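# Place a tray part into the fixture pocket, corner aligned

## Task

Pick a single part out of the black tray and put it in the pocket on the raised fixture's top, so that the part's cut corner sits in the pocket's cut corner and the part lies flat.

## Robot and tools

Robot: two arms, left_arm and right_arm, each a six-joint arm ending in a two-finger parallel gripper. The fingers point along the gripper's +z axis and close along its y axis. end_effector_position is the spot between the finger pads, just under 1 cm behind the tips. Per the calibration, the left base sits near (-0.048, +0.264, +0.038) m and the right base near (-0.008, -0.358, +0.046) m in the scene frame, both almost unrotated with up as +z.

Frames: the scene frame has its origin at table height midway between the nominal bases, +x pointing out over the table, +z up, and left_arm on the +y side (arm names do not match image sides). Each arm reports its hand position (metres), orientation (quat_wxyz), velocities and Hand target in its own base frame. Fixed cameras and the table use the scene frame. Offsets you command are expressed along the current Hand target's own axes. Printed poses may be off by a few centimetres, worse at long reach.

execute_actions(actions, cameras): actions is a list of actions; each action is a list of up to 15 rows, one row per 1/30 s control step, and a short table repeats its last row until 15 steps are used. Every row is one flat list of 14 numbers in [-1, 1], always covering both arms: dx, dy, dz, rx, ry, rz, opening for left_arm, then the same seven for right_arm. The six pose numbers are an offset from that arm's Hand target as it stood when the action began (not from the previous row); 1.0 equals 0.6 m for dx, dy, dz and 180 degrees for the rotation vector rx, ry, rz. Sending the same offset again moves further. All six zeros re-requests the current Hand target. opening is absolute: +1 fully open (about 87 mm gap), +0.5 about 69 mm, 0 about 43 mm, -0.5 about 18 mm, -1 closed. To leave a gripper unchanged, resend its present command, since 0 is itself a half-open command. An empty actions list returns the full state. cameras picks image sources: omitted, null or ["all"] gives all, [] none.

move(target, speed, blend, opening_speed, blocking, cameras): drives each gripper in a straight line toward a target. target is one 14-number row in the same layout and scale as above (offsets from the Hand targets, opening absolute), or a list of up to 15 such rows, every one counted from the same starting Hand targets, sharing a 10 s cap. speed is the top path speed in m/s, 0.002 to 0.5, default 0.25 (turn rate up to twice that in rad/s); one value or one per target. blend (m) rounds corners between listed targets. opening_speed (0.2 or more per second on the -1..+1 scale) ramps finger commands. blocking=false returns after about 0.5 s while the move continues. Paths ignore obstacles and the other arm; faster moves lag more, overshoot more and hit harder. Avoid paths that pass near an arm's own base. The result adds a move: line such as done, off_target, moving, held or fault, plus limits acting (paced = command clipped, held = steps withheld).

wait(seconds 0..10, cameras) lets time pass with commands held. stop(cameras) brakes a running move. zoom_image(camera, region [x0, y0, x1, y1], at most 504x504 px) enlarges part of a camera's latest image; cameras are cam_head_left, cam_head_right, cam_high, cam_low, cam_left_wrist, cam_right_wrist, all 896x504. read_manual gives only licence texts. finished_scene(scene) ends the scene irreversibly; call it only once the part rests correctly without the robot touching it.

Control behaviour: each step the commanded pose is clipped to within 100 mm and 20 degrees of the measured pose, so one action may fall short. Hand target in the result is your last commanded pose after clipping, and the next offsets count from it. Grippers often stop short or sag and tilt from friction and weight; check position and orientation after each move and correct with an explicit offset. Small moves may go sideways or not happen. An arm blocked by something keeps pushing; command its target back past the gripper to relieve it.

Gripping: grip_measured reports finger position on the command scale. At first contact note the reading, then command roughly 0.04 below it for a firm grip (less below for a gentler one). Readings can be about 1 mm off. Fast closing squeezes harder.

Results also list joint positions, torques (which include arm weight; joints 1-3 wrap at ±28 N m), velocities when not within noise, and temperatures once they change by 5 °C. Holding loads or pushing against unreachable poses heats motors: MOTOR HOT appears at 75 °C, at 90 °C the arm folds and idles for the rest of the scene, at 100 °C it goes limp.

Avoid: dropping the part, releasing it while it moves, slams, hard pushes, collisions between the two arms or grippers (the clearance check does not guard gripper-to-gripper contact), and anything leaving the table, which fails the task. Occasional external tugs may disturb a held or loose part. Simulated time runs on while you think, so keep replies brief.

Each tool is called after "Call:" as a command line: name --argument value for each argument, lists and objects as JSON in quotes; but a table of rows of numbers goes row by row, as --pt "numbers of a row", without its own name.

## Session

Call:
execute_actions --actions '[]'

Scene clock: 0.00 s.
left_arm: end_effector_position=(+0.3885, +0.0514, +0.0629) grip_measured=+1.000 end_effector_quat_wxyz=(+0.590, -0.097, +0.797, +0.090) | right_arm: end_effector_position=(+0.4033, +0.0054, +0.0674) grip_measured=+0.986 end_effector_quat_wxyz=(+0.595, +0.008, +0.803, -0.025)
Joint positions: left_arm=[0.035 1.56 0.39 0.869 -0.227 -0.04 1] | right_arm=[0.059 1.574 0.433 0.845 0.105 0.001 0.993]
Joint velocities: within noise
Joint torques (N m): no reading
Motor temperatures (°C): left_arm=[18 23 20 20 18 18 18] | right_arm=[21 22 21 25 20 19 17]
Heat: left arm: 23 °C; right arm: 25 °C.
Hand target: left_arm +0.3924, +0.0516, +0.0708; +0.599, -0.098, +0.790, +0.089 | right_arm +0.4063, +0.0056, +0.0735; +0.602, +0.008, +0.798, -0.024
Tool commands: left_gripper/opening=+1.0 right_gripper/opening=+1.0

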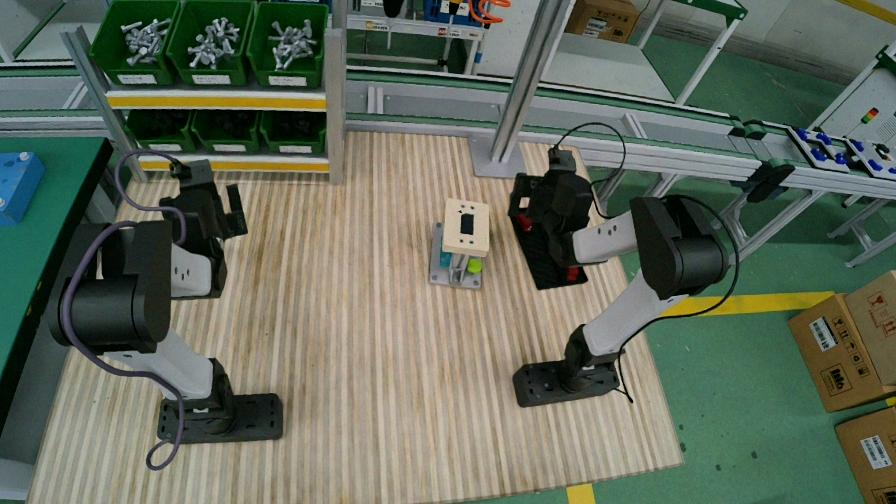

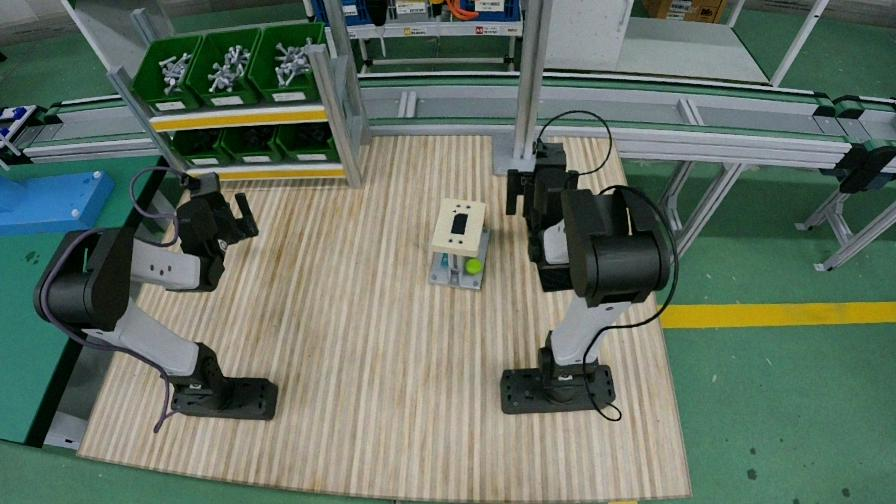

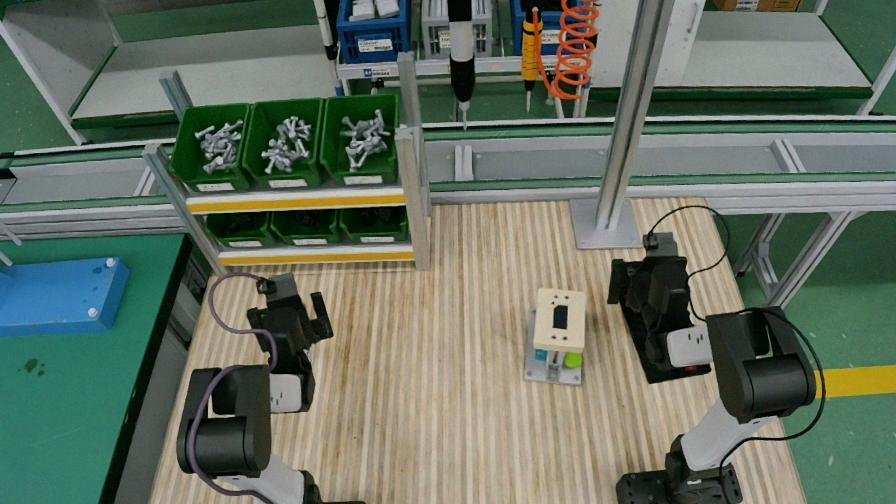

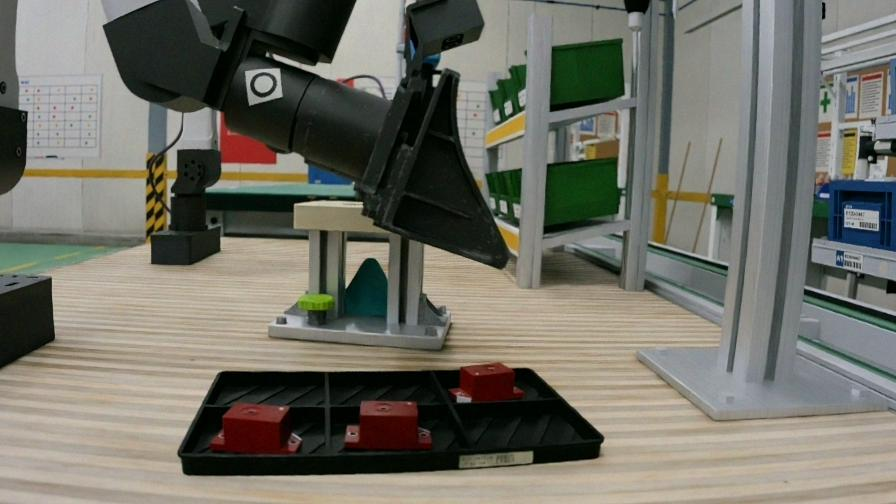

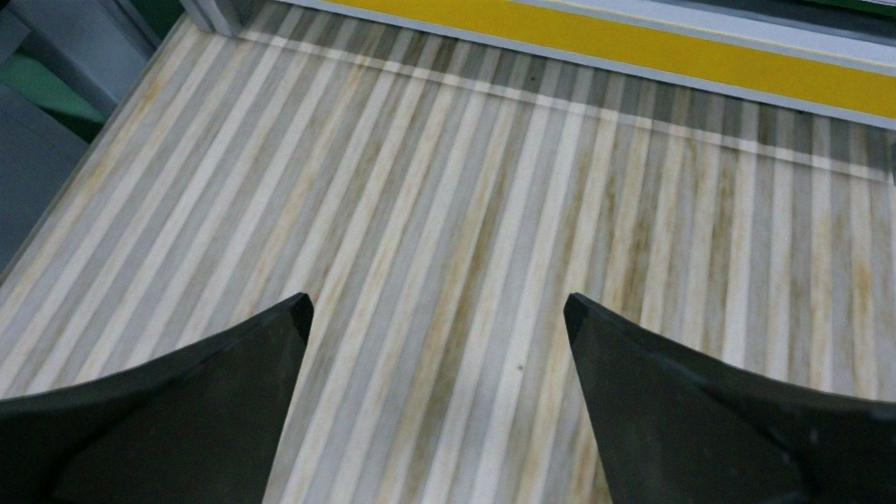

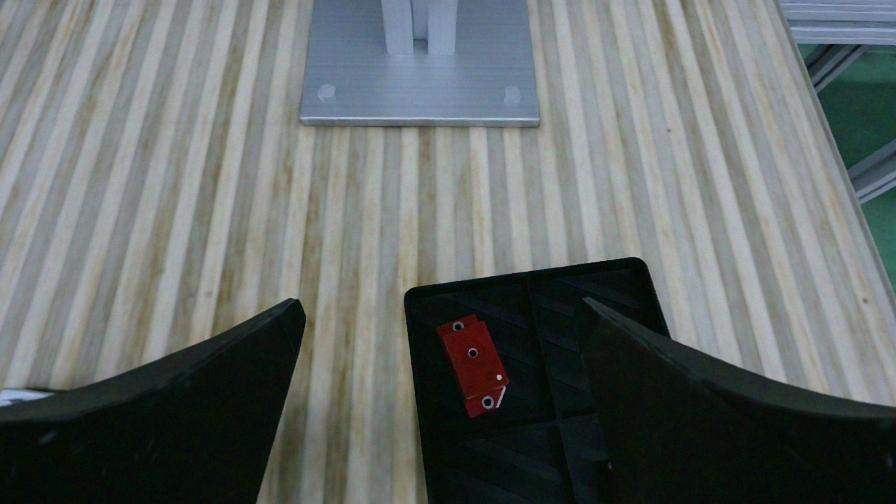

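Call:
move --target '[0,0,0,0,0,0,1,-0.2,0,-0.25,0,0.4,0,1]'

Call:
zoom_image --camera "cam_right_wrist" --region '[300, 0, 700, 224]'

Call:
zoom_image --camera "cam_high" --region '[500, 270, 740, 400]'

Call:
zoom_image --camera "cam_low" --region '[170, 340, 620, 490]'

Scene clock: 10.13 s.
left_arm: end_effector_position=(+0.3885, +0.0514, +0.0629) grip_measured=+1.000 end_effector_quat_wxyz=(+0.590, -0.097, +0.797, +0.090) | right_arm: end_effector_position=(+0.2972, +0.0139, +0.2194) grip_measured=+0.986 end_effector_quat_wxyz=(+0.083, +0.015, +0.996, -0.014)
Joint positions: left_arm=[0.035 1.56 0.39 0.869 -0.227 -0.04 1] | right_arm=[0.059 1.744 1.907 -1.569 0.041 0.086 0.993]
Joint torques (N m): left_arm=[-0.27 -6.28 6.35 2 0.04 0.01] | right_arm=[-0.24 -8.7 6.68 0.49 -0.12 0.01]
Hand target: left_arm +0.3924, +0.0516, +0.0708; +0.599, -0.098, +0.790, +0.089 | right_arm +0.2952, +0.0147, +0.2300; +0.018, +0.021, +1.000, -0.015
Off the commanded pose: left_arm 0.009 m, 1 deg | right_arm 0.011 m, 8 deg.
joint sent to its limit (right arm) — joint 4 (wrist pitch), lower limit. The joint targets are off in orientation, not in position.
move: off_target (right_arm)

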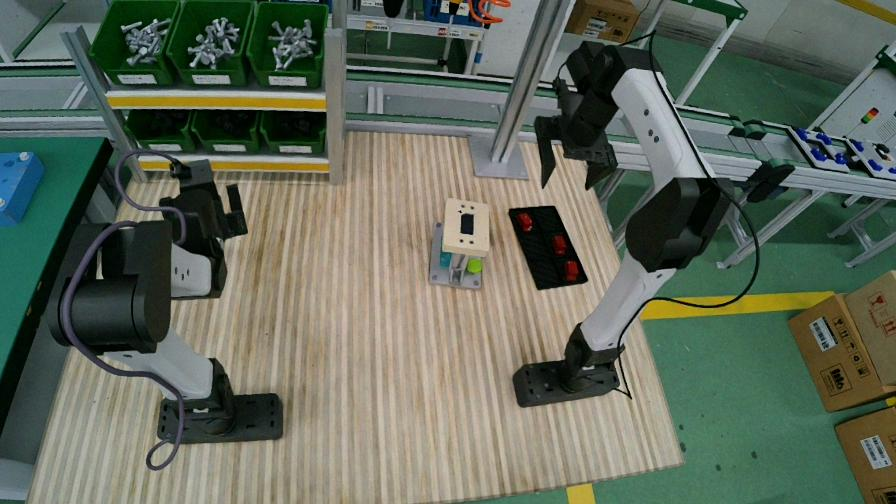

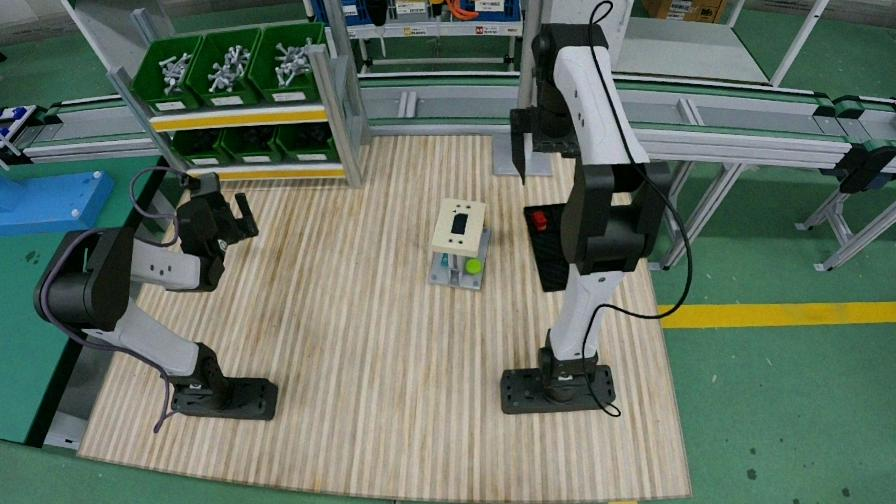

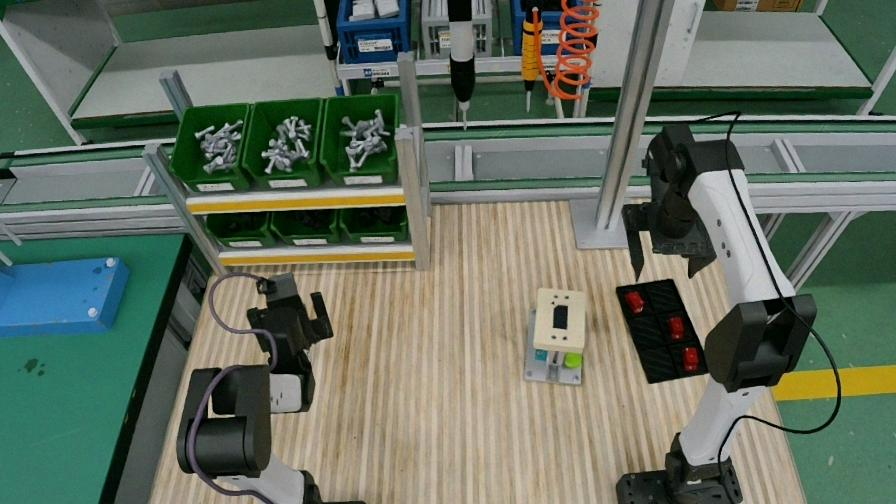

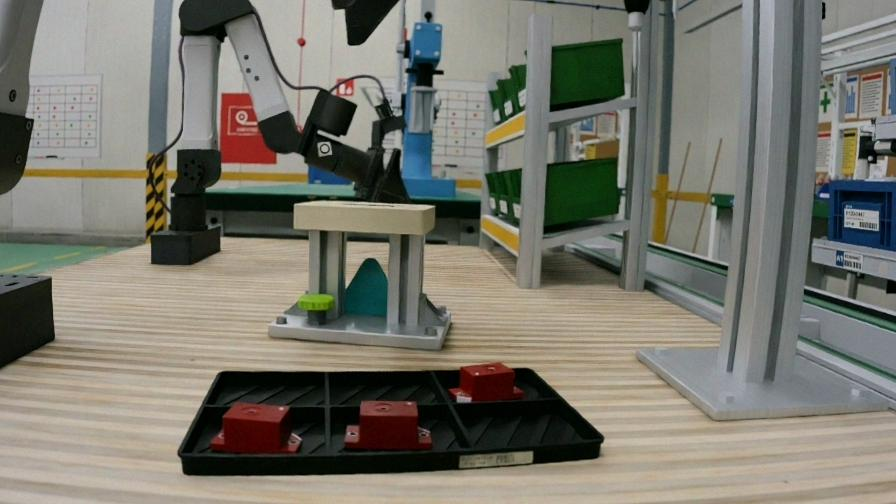

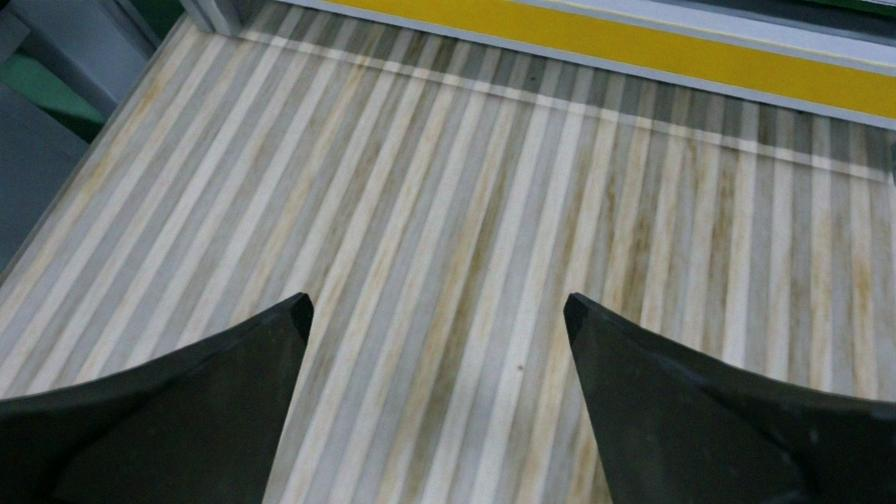

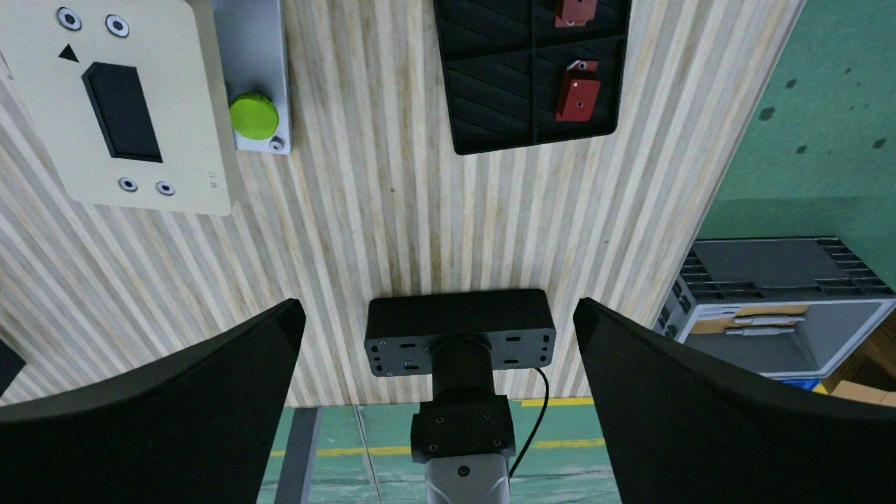

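Scaled by 1.260 from the camera's 896x504 image, which has a finer 1280x720 frame.

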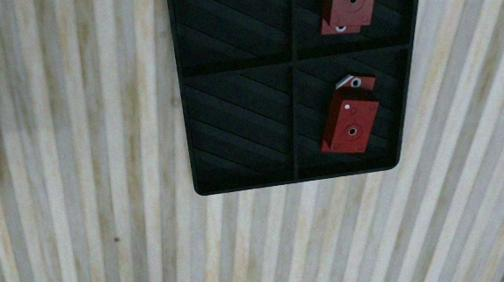

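Scaled by 2.100 from the camera's 896x504 image, which has a finer 1280x720 frame.

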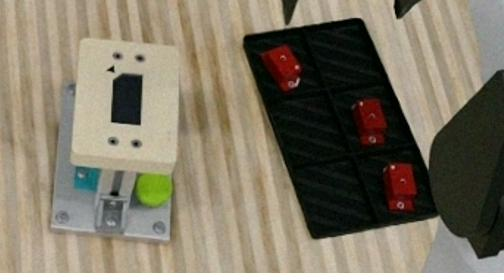

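Scaled by 1.120 from the camera's 896x504 image, which has a finer 1280x720 frame.

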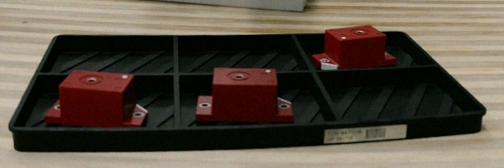

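Call:
move --target '[0,0,0,0,0,0,1,0.055,-0.187,0.22,0,0.011,0,0.1]' --cameras '["cam_right_wrist","cam_low"]'

Call:
zoom_image --camera "cam_right_wrist" --region '[300, 0, 600, 168]'

Scene clock: 25.23 s.
left_arm: end_effector_position=(+0.3885, +0.0514, +0.0629) grip_measured=+1.000 end_effector_quat_wxyz=(+0.590, -0.097, +0.797, +0.090) | right_arm: end_effector_position=(+0.2622, -0.0994, +0.1018) grip_measured=+0.100 end_effector_quat_wxyz=(-0.001, +0.024, +1.000, -0.015)
Joint positions: left_arm=[0.035 1.56 0.39 0.869 -0.227 -0.04 1] | right_arm=[-0.306 1.751 1.423 -1.236 0.029 -0.259 0.55]
Joint torques (N m): left_arm=[-0.27 -6.28 6.34 2 0.04 0.01] | right_arm=[-0.12 -7.08 4.97 0.37 -0.09 -0.1]
Hand target: left_arm +0.3924, +0.0516, +0.0708; +0.599, -0.098, +0.790, +0.089 | right_arm +0.2621, -0.0999, +0.1000; +0.000, +0.021, +1.000, -0.014
Off the commanded pose: left_arm 0.009 m, 1 deg | right_arm 0.002 m, 0 deg.
move: done
Images, in order: cam_low, cam_right_wrist.

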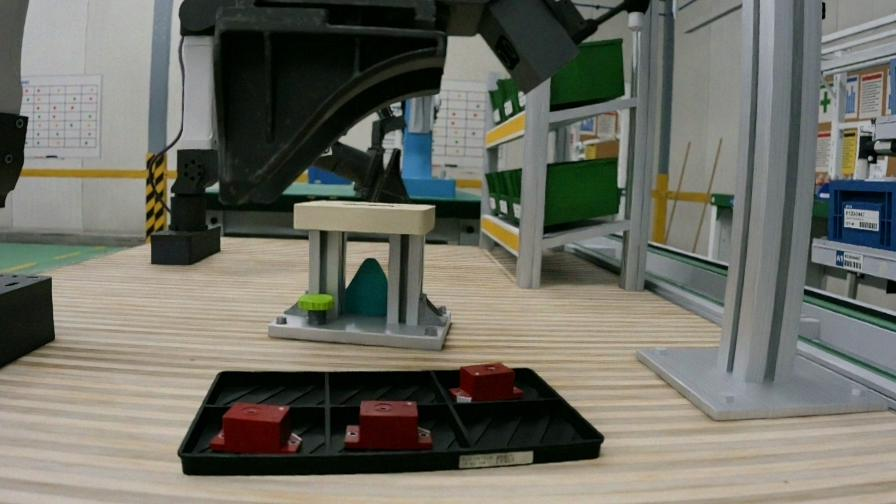

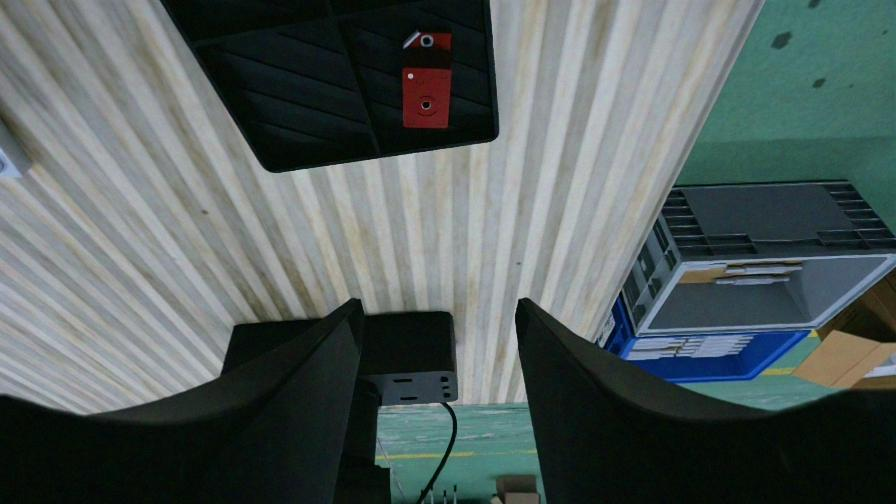

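Scaled by 1.680 from the camera's 896x504 image, which has a finer 1280x720 frame.

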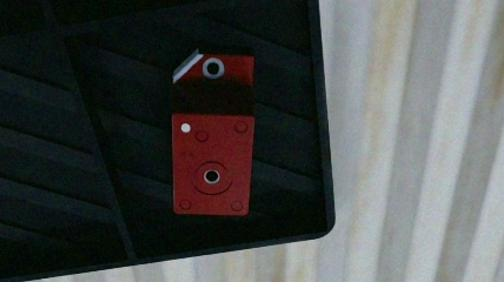

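Call:
move --target '[0,0,0,0,0,0,1,-0.023,0.01,0.118,0,0,0,0.1]' --cameras '["cam_right_wrist","cam_low"]'

Call:
zoom_image --camera "cam_right_wrist" --region '[300, 100, 600, 268]'

Scene clock: 34.60 s.
left_arm: end_effector_position=(+0.3885, +0.0514, +0.0629) grip_measured=+1.000 end_effector_quat_wxyz=(+0.590, -0.097, +0.797, +0.090) | right_arm: end_effector_position=(+0.2759, -0.0988, +0.0311) grip_measured=+0.100 end_effector_quat_wxyz=(+0.000, +0.021, +1.000, -0.015)
Joint positions: left_arm=[0.035 1.56 0.39 0.869 -0.227 -0.04 1] | right_arm=[-0.291 1.855 1.266 -0.974 0.029 -0.25 0.55]
Joint torques (N m): left_arm=[-0.27 -6.28 6.35 2 0.04 0] | right_arm=[0.62 -7.49 4.77 0.38 -0.09 0.02]
Motor temperatures (°C): left_arm=[18 25 22 25 18 18 18] | right_arm=[21 25 24 26 20 19 17]
Hand target: left_arm +0.3924, +0.0516, +0.0708; +0.599, -0.098, +0.790, +0.089 | right_arm +0.2763, -0.0964, +0.0291; +0.001, +0.021, +1.000, -0.014
Off the commanded pose: left_arm 0.009 m, 1 deg | right_arm 0.003 m, 0 deg.
move: done
Images, in order: cam_low, cam_right_wrist.

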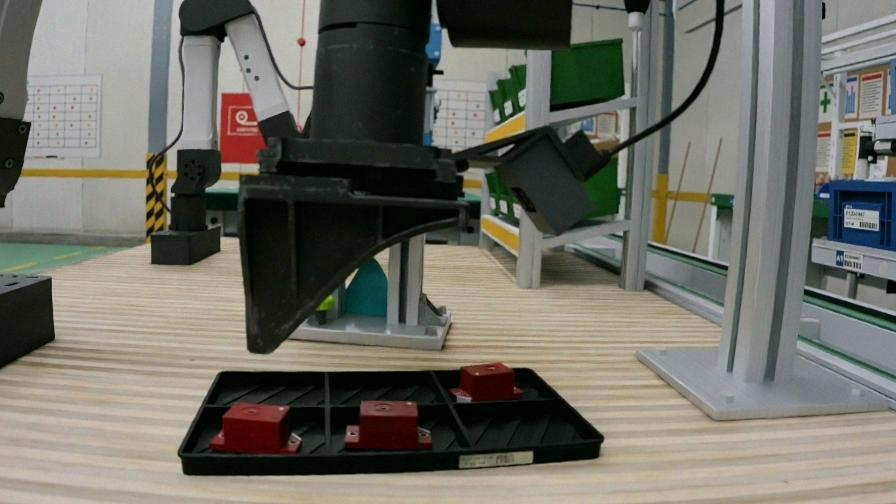

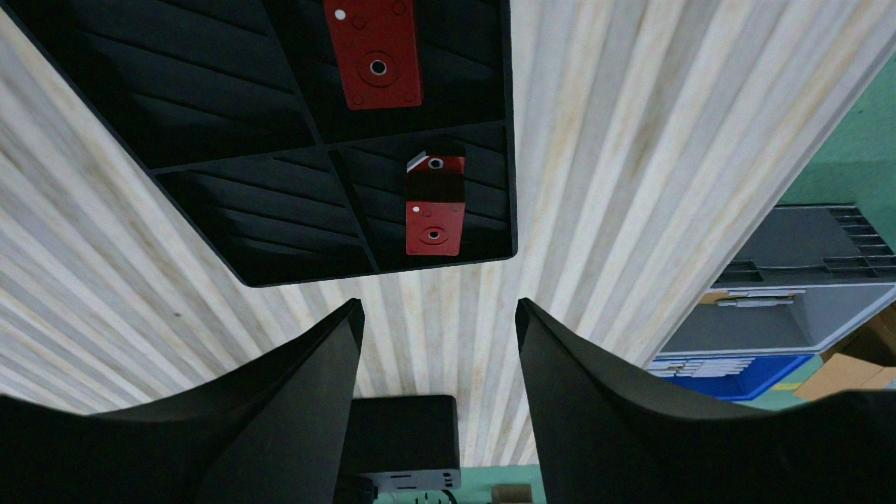

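Scaled by 1.680 from the camera's 896x504 image, which has a finer 1280x720 frame.

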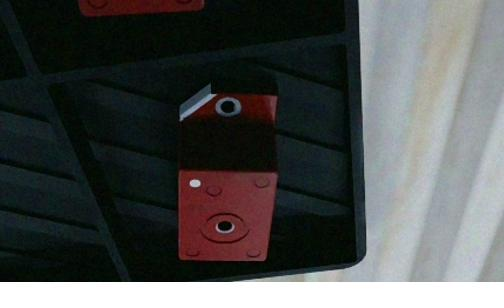

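Call:
move --target '[0,0,0,0,0,0,1,0.009,0.004,0.068,0,0,0.011,0.0]' --speed 0.12 --cameras '["cam_right_wrist","cam_low"]'

Call:
zoom_image --camera "cam_right_wrist" --region '[300, 180, 600, 380]'

Call:
zoom_image --camera "cam_low" --region '[170, 300, 470, 490]'

Scene clock: 44.80 s.
left_arm: end_effector_position=(+0.3885, +0.0514, +0.0629) grip_measured=+1.000 end_effector_quat_wxyz=(+0.590, -0.097, +0.797, +0.090) | right_arm: end_effector_position=(+0.2721, -0.0963, -0.0089) grip_measured=+0.000 end_effector_quat_wxyz=(+0.002, +0.036, +0.999, -0.015)
Joint positions: left_arm=[0.035 1.56 0.39 0.869 -0.227 -0.04 1] | right_arm=[-0.291 1.901 1.153 -0.811 0.029 -0.22 0.5]
Joint torques (N m): left_arm=[-0.27 -6.3 6.35 2 0.04 0.01] | right_arm=[0.21 -7.28 4.37 0.43 -0.09 0.03]
Hand target: left_arm +0.3924, +0.0516, +0.0708; +0.599, -0.098, +0.790, +0.089 | right_arm +0.2710, -0.0949, -0.0118; +0.001, +0.038, +0.999, -0.014
Off the commanded pose: left_arm 0.009 m, 1 deg | right_arm 0.003 m, 0 deg.
move: done
Images, in order: cam_low, cam_right_wrist.

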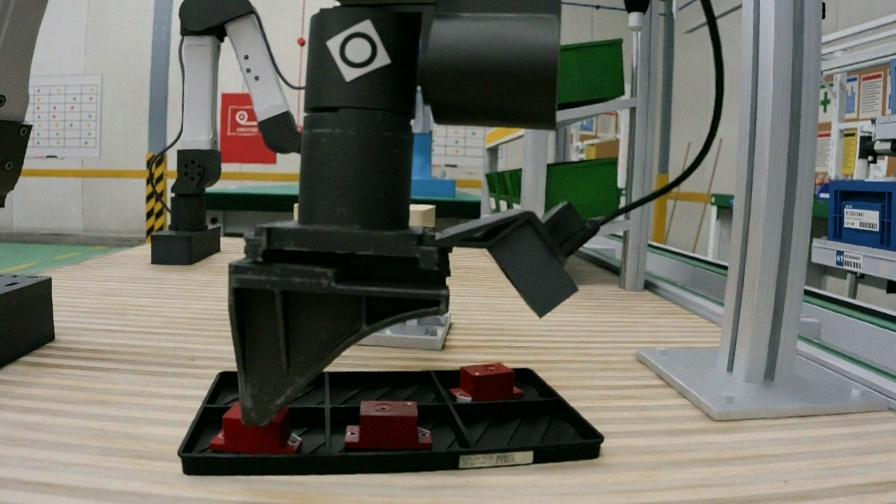

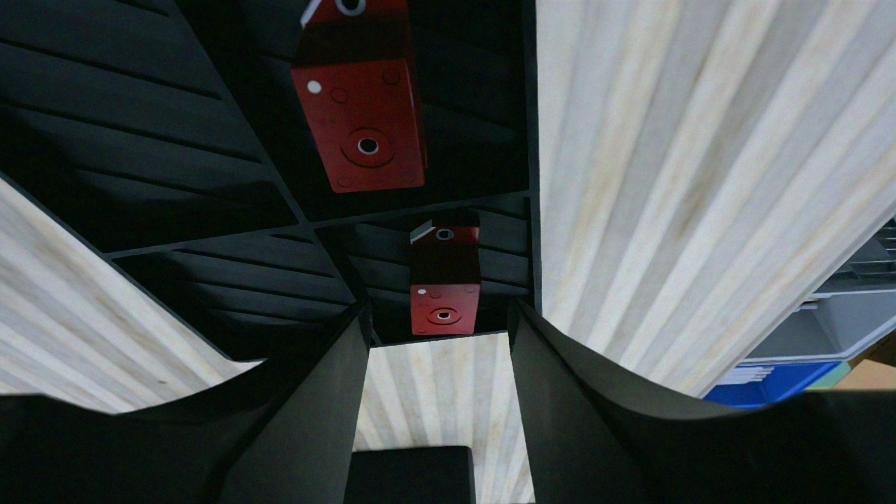

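Scaled by 1.680 from the camera's 896x504 image, which has a finer 1280x720 frame.

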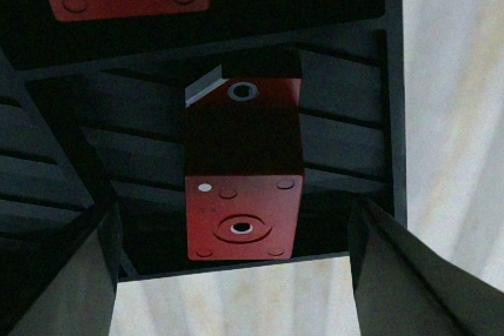

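Scaled by 1.680 from the camera's 896x504 image, which has a finer 1280x720 frame.

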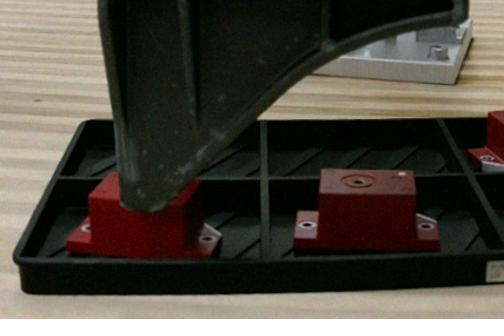

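Call:
move --target '[0,0,0,0,0,0,1,0,-0.002,0.028,0,0,0,0.0]' --speed 0.05 --cameras '["cam_right_wrist","cam_low"]'

Call:
zoom_image --camera "cam_right_wrist" --region '[300, 180, 600, 380]'

Call:
zoom_image --camera "cam_low" --region '[170, 300, 470, 490]'

Scene clock: 52.30 s.
left_arm: end_effector_position=(+0.3885, +0.0514, +0.0629) grip_measured=+1.000 end_effector_quat_wxyz=(+0.590, -0.097, +0.797, +0.090) | right_arm: end_effector_position=(+0.2734, -0.0967, -0.0249) grip_measured=+0.000 end_effector_quat_wxyz=(+0.004, +0.036, +0.999, -0.016)
Joint positions: left_arm=[0.035 1.56 0.39 0.869 -0.227 -0.04 1] | right_arm=[-0.291 1.934 1.126 -0.748 0.029 -0.22 0.5]
Joint torques (N m): left_arm=[-0.27 -6.28 6.35 2 0.04 0.01] | right_arm=[-0.25 -7.19 4.15 0.39 -0.09 -0.02]
Hand target: left_arm +0.3924, +0.0516, +0.0708; +0.599, -0.098, +0.790, +0.089 | right_arm +0.2709, -0.0966, -0.0285; +0.001, +0.038, +0.999, -0.014
Off the commanded pose: left_arm 0.009 m, 1 deg | right_arm 0.004 m, 0 deg.
move: done
Images, in order: cam_low, cam_right_wrist.

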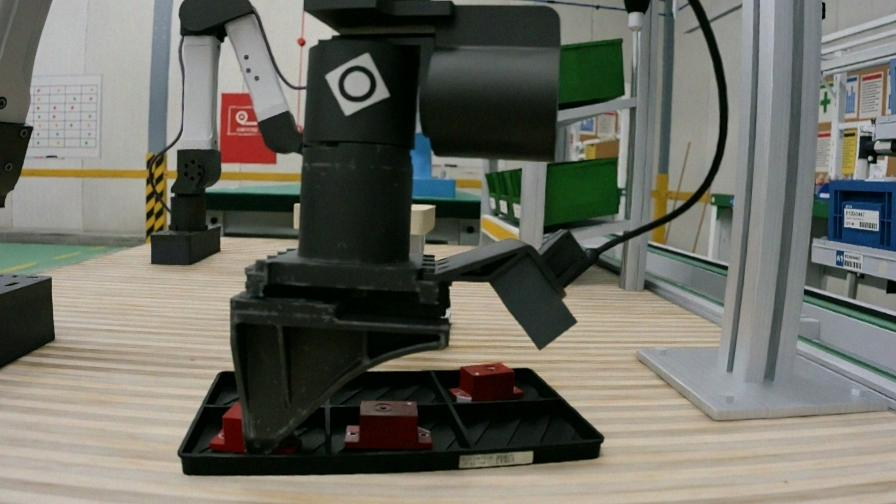

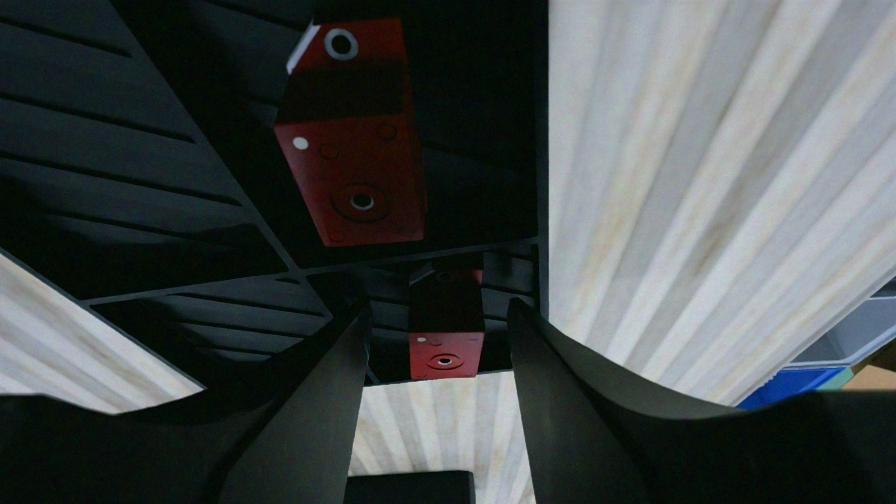

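Scaled by 1.680 from the camera's 896x504 image, which has a finer 1280x720 frame.

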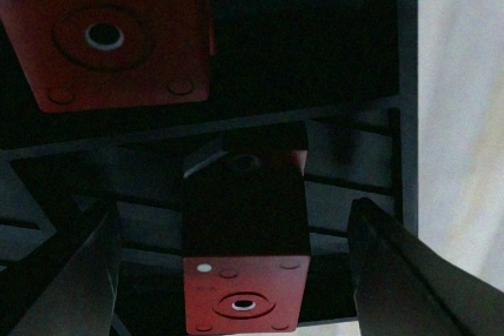

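Scaled by 1.680 from the camera's 896x504 image, which has a finer 1280x720 frame.

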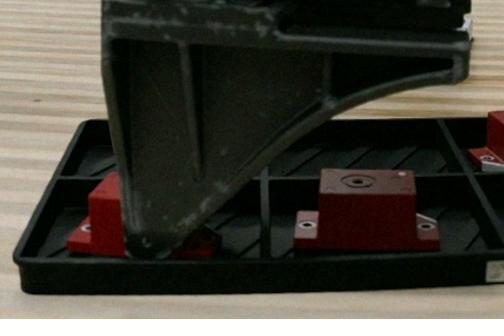

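Call:
move --pt "0 0 0 0 0 0 1 0.006 0 -0.004 0 0 0 0.0" --pt "0.0 0 0 0 0 0 1 0.006 0 -0.004 0 0 0 -0.5" --opening_speed 0.4 --speed 0.05 --cameras '["cam_right_wrist"]'

Call:
move --target '[0,0,0,0,0,0,1,0,0,-0.27,0,0,0,-0.55]' --speed 0.12

Call:
zoom_image --camera "cam_low" --region '[150, 100, 600, 490]'

Call:
zoom_image --camera "cam_right_wrist" --region '[300, 180, 600, 380]'

Scene clock: 61.47 s.
Off the commanded pose: left_arm 0.009 m, 1 deg | right_arm 0.002 m, 0 deg.
move: done
Images, in order: cam_right_wrist.

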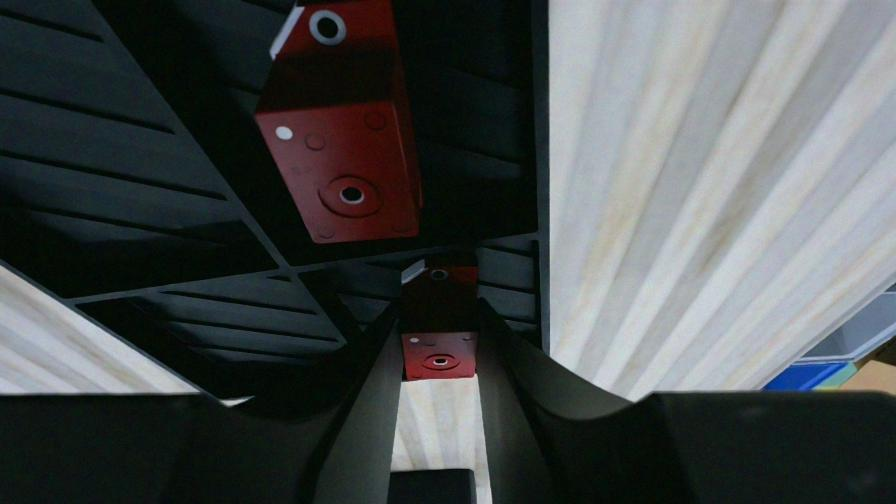

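Scene clock: 63.57 s.
left_arm: end_effector_position=(+0.3885, +0.0514, +0.0629) grip_measured=+1.000 end_effector_quat_wxyz=(+0.590, -0.097, +0.797, +0.090) | right_arm: end_effector_position=(+0.2631, -0.0936, +0.1229) grip_measured=-0.426 end_effector_quat_wxyz=(-0.017, +0.039, +0.999, -0.010)
Joint positions: left_arm=[0.035 1.56 0.39 0.869 -0.227 -0.04 1] | right_arm=[-0.292 1.778 1.534 -1.355 0.029 -0.214 0.287]
Joint torques (N m): left_arm=[-0.25 -6.3 6.35 2 0.04 0.01] | right_arm=[0.84 -9.21 7.84 0.08 -0.09 0.02]
Hand target: left_arm +0.3924, +0.0516, +0.0708; +0.599, -0.098, +0.790, +0.089 | right_arm +0.2672, -0.0917, +0.1358; +0.001, +0.038, +0.999, -0.014
Off the commanded pose: left_arm 0.009 m, 1 deg | right_arm 0.014 m, 2 deg.
move: off_target (right_arm)

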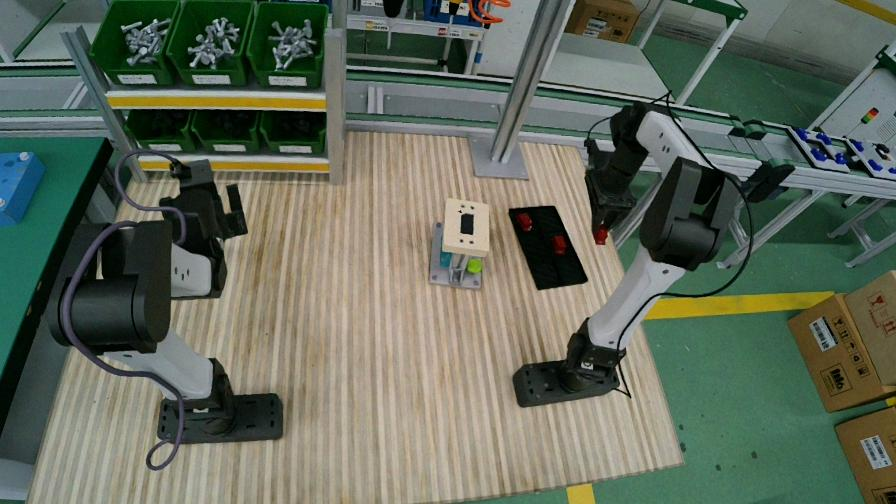

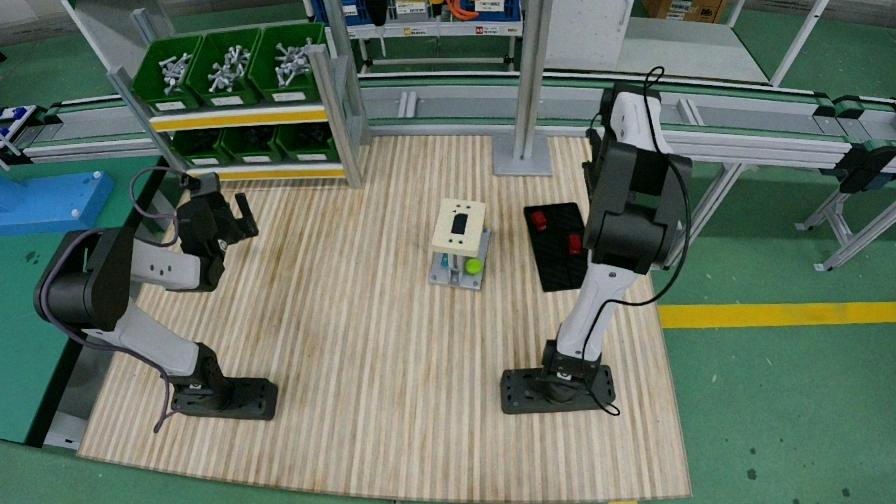

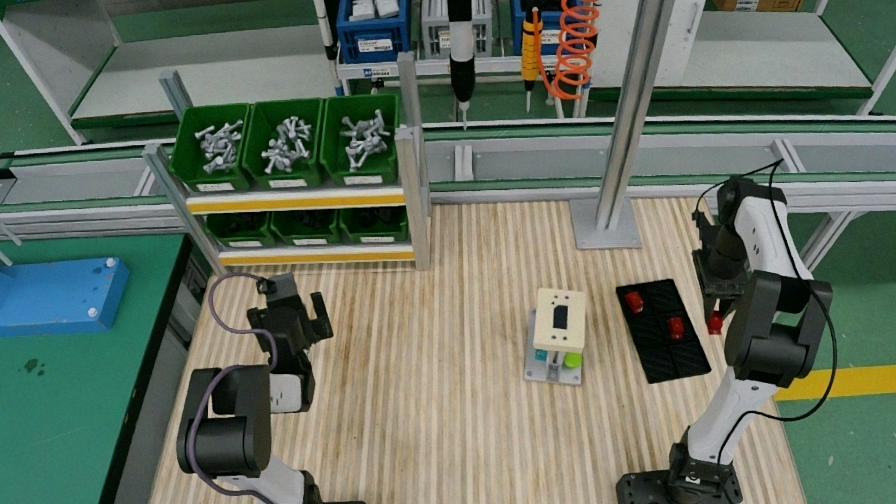

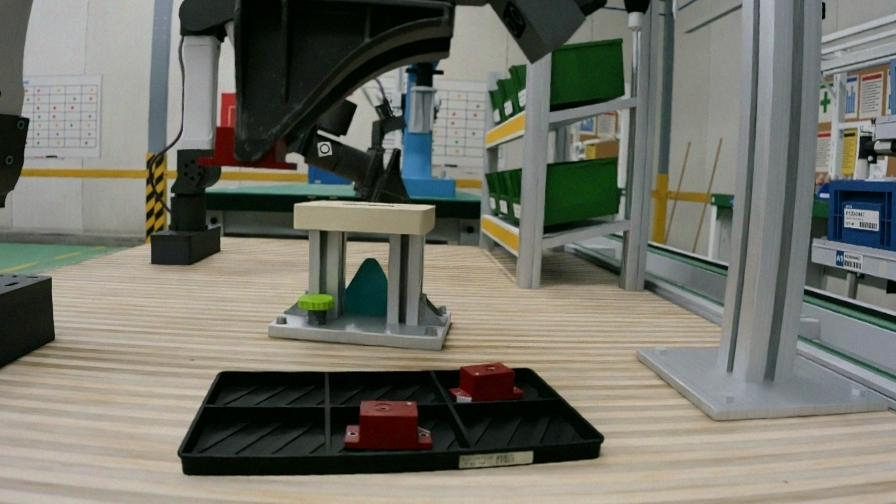

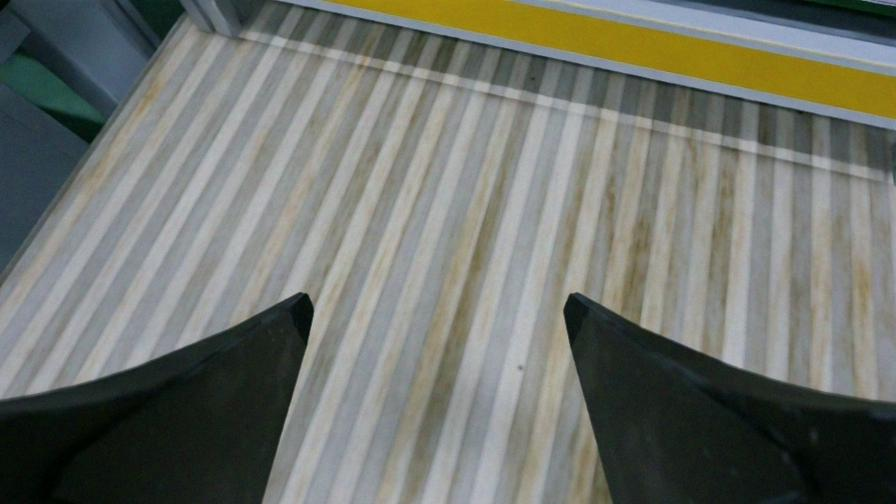

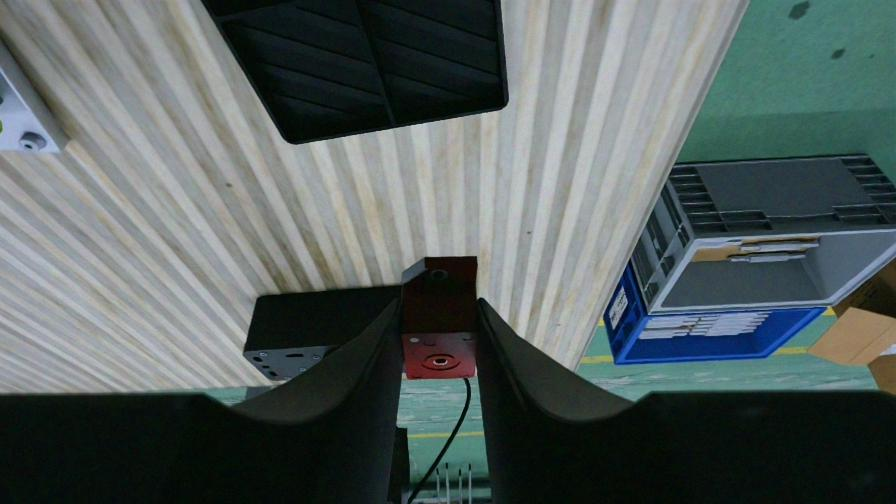

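Scaled by 1.120 from the camera's 896x504 image, which has a finer 1280x720 frame.

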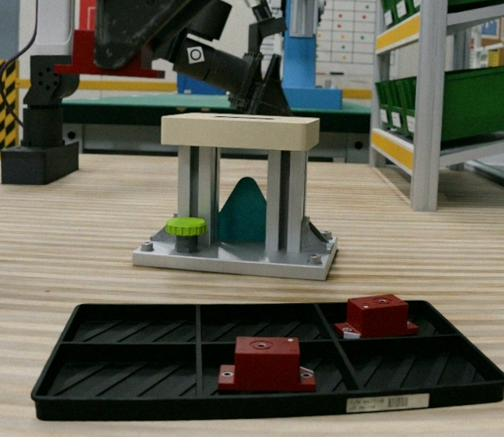

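Scaled by 1.680 from the camera's 896x504 image, which has a finer 1280x720 frame.

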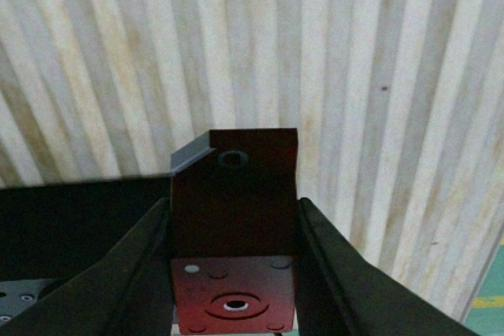

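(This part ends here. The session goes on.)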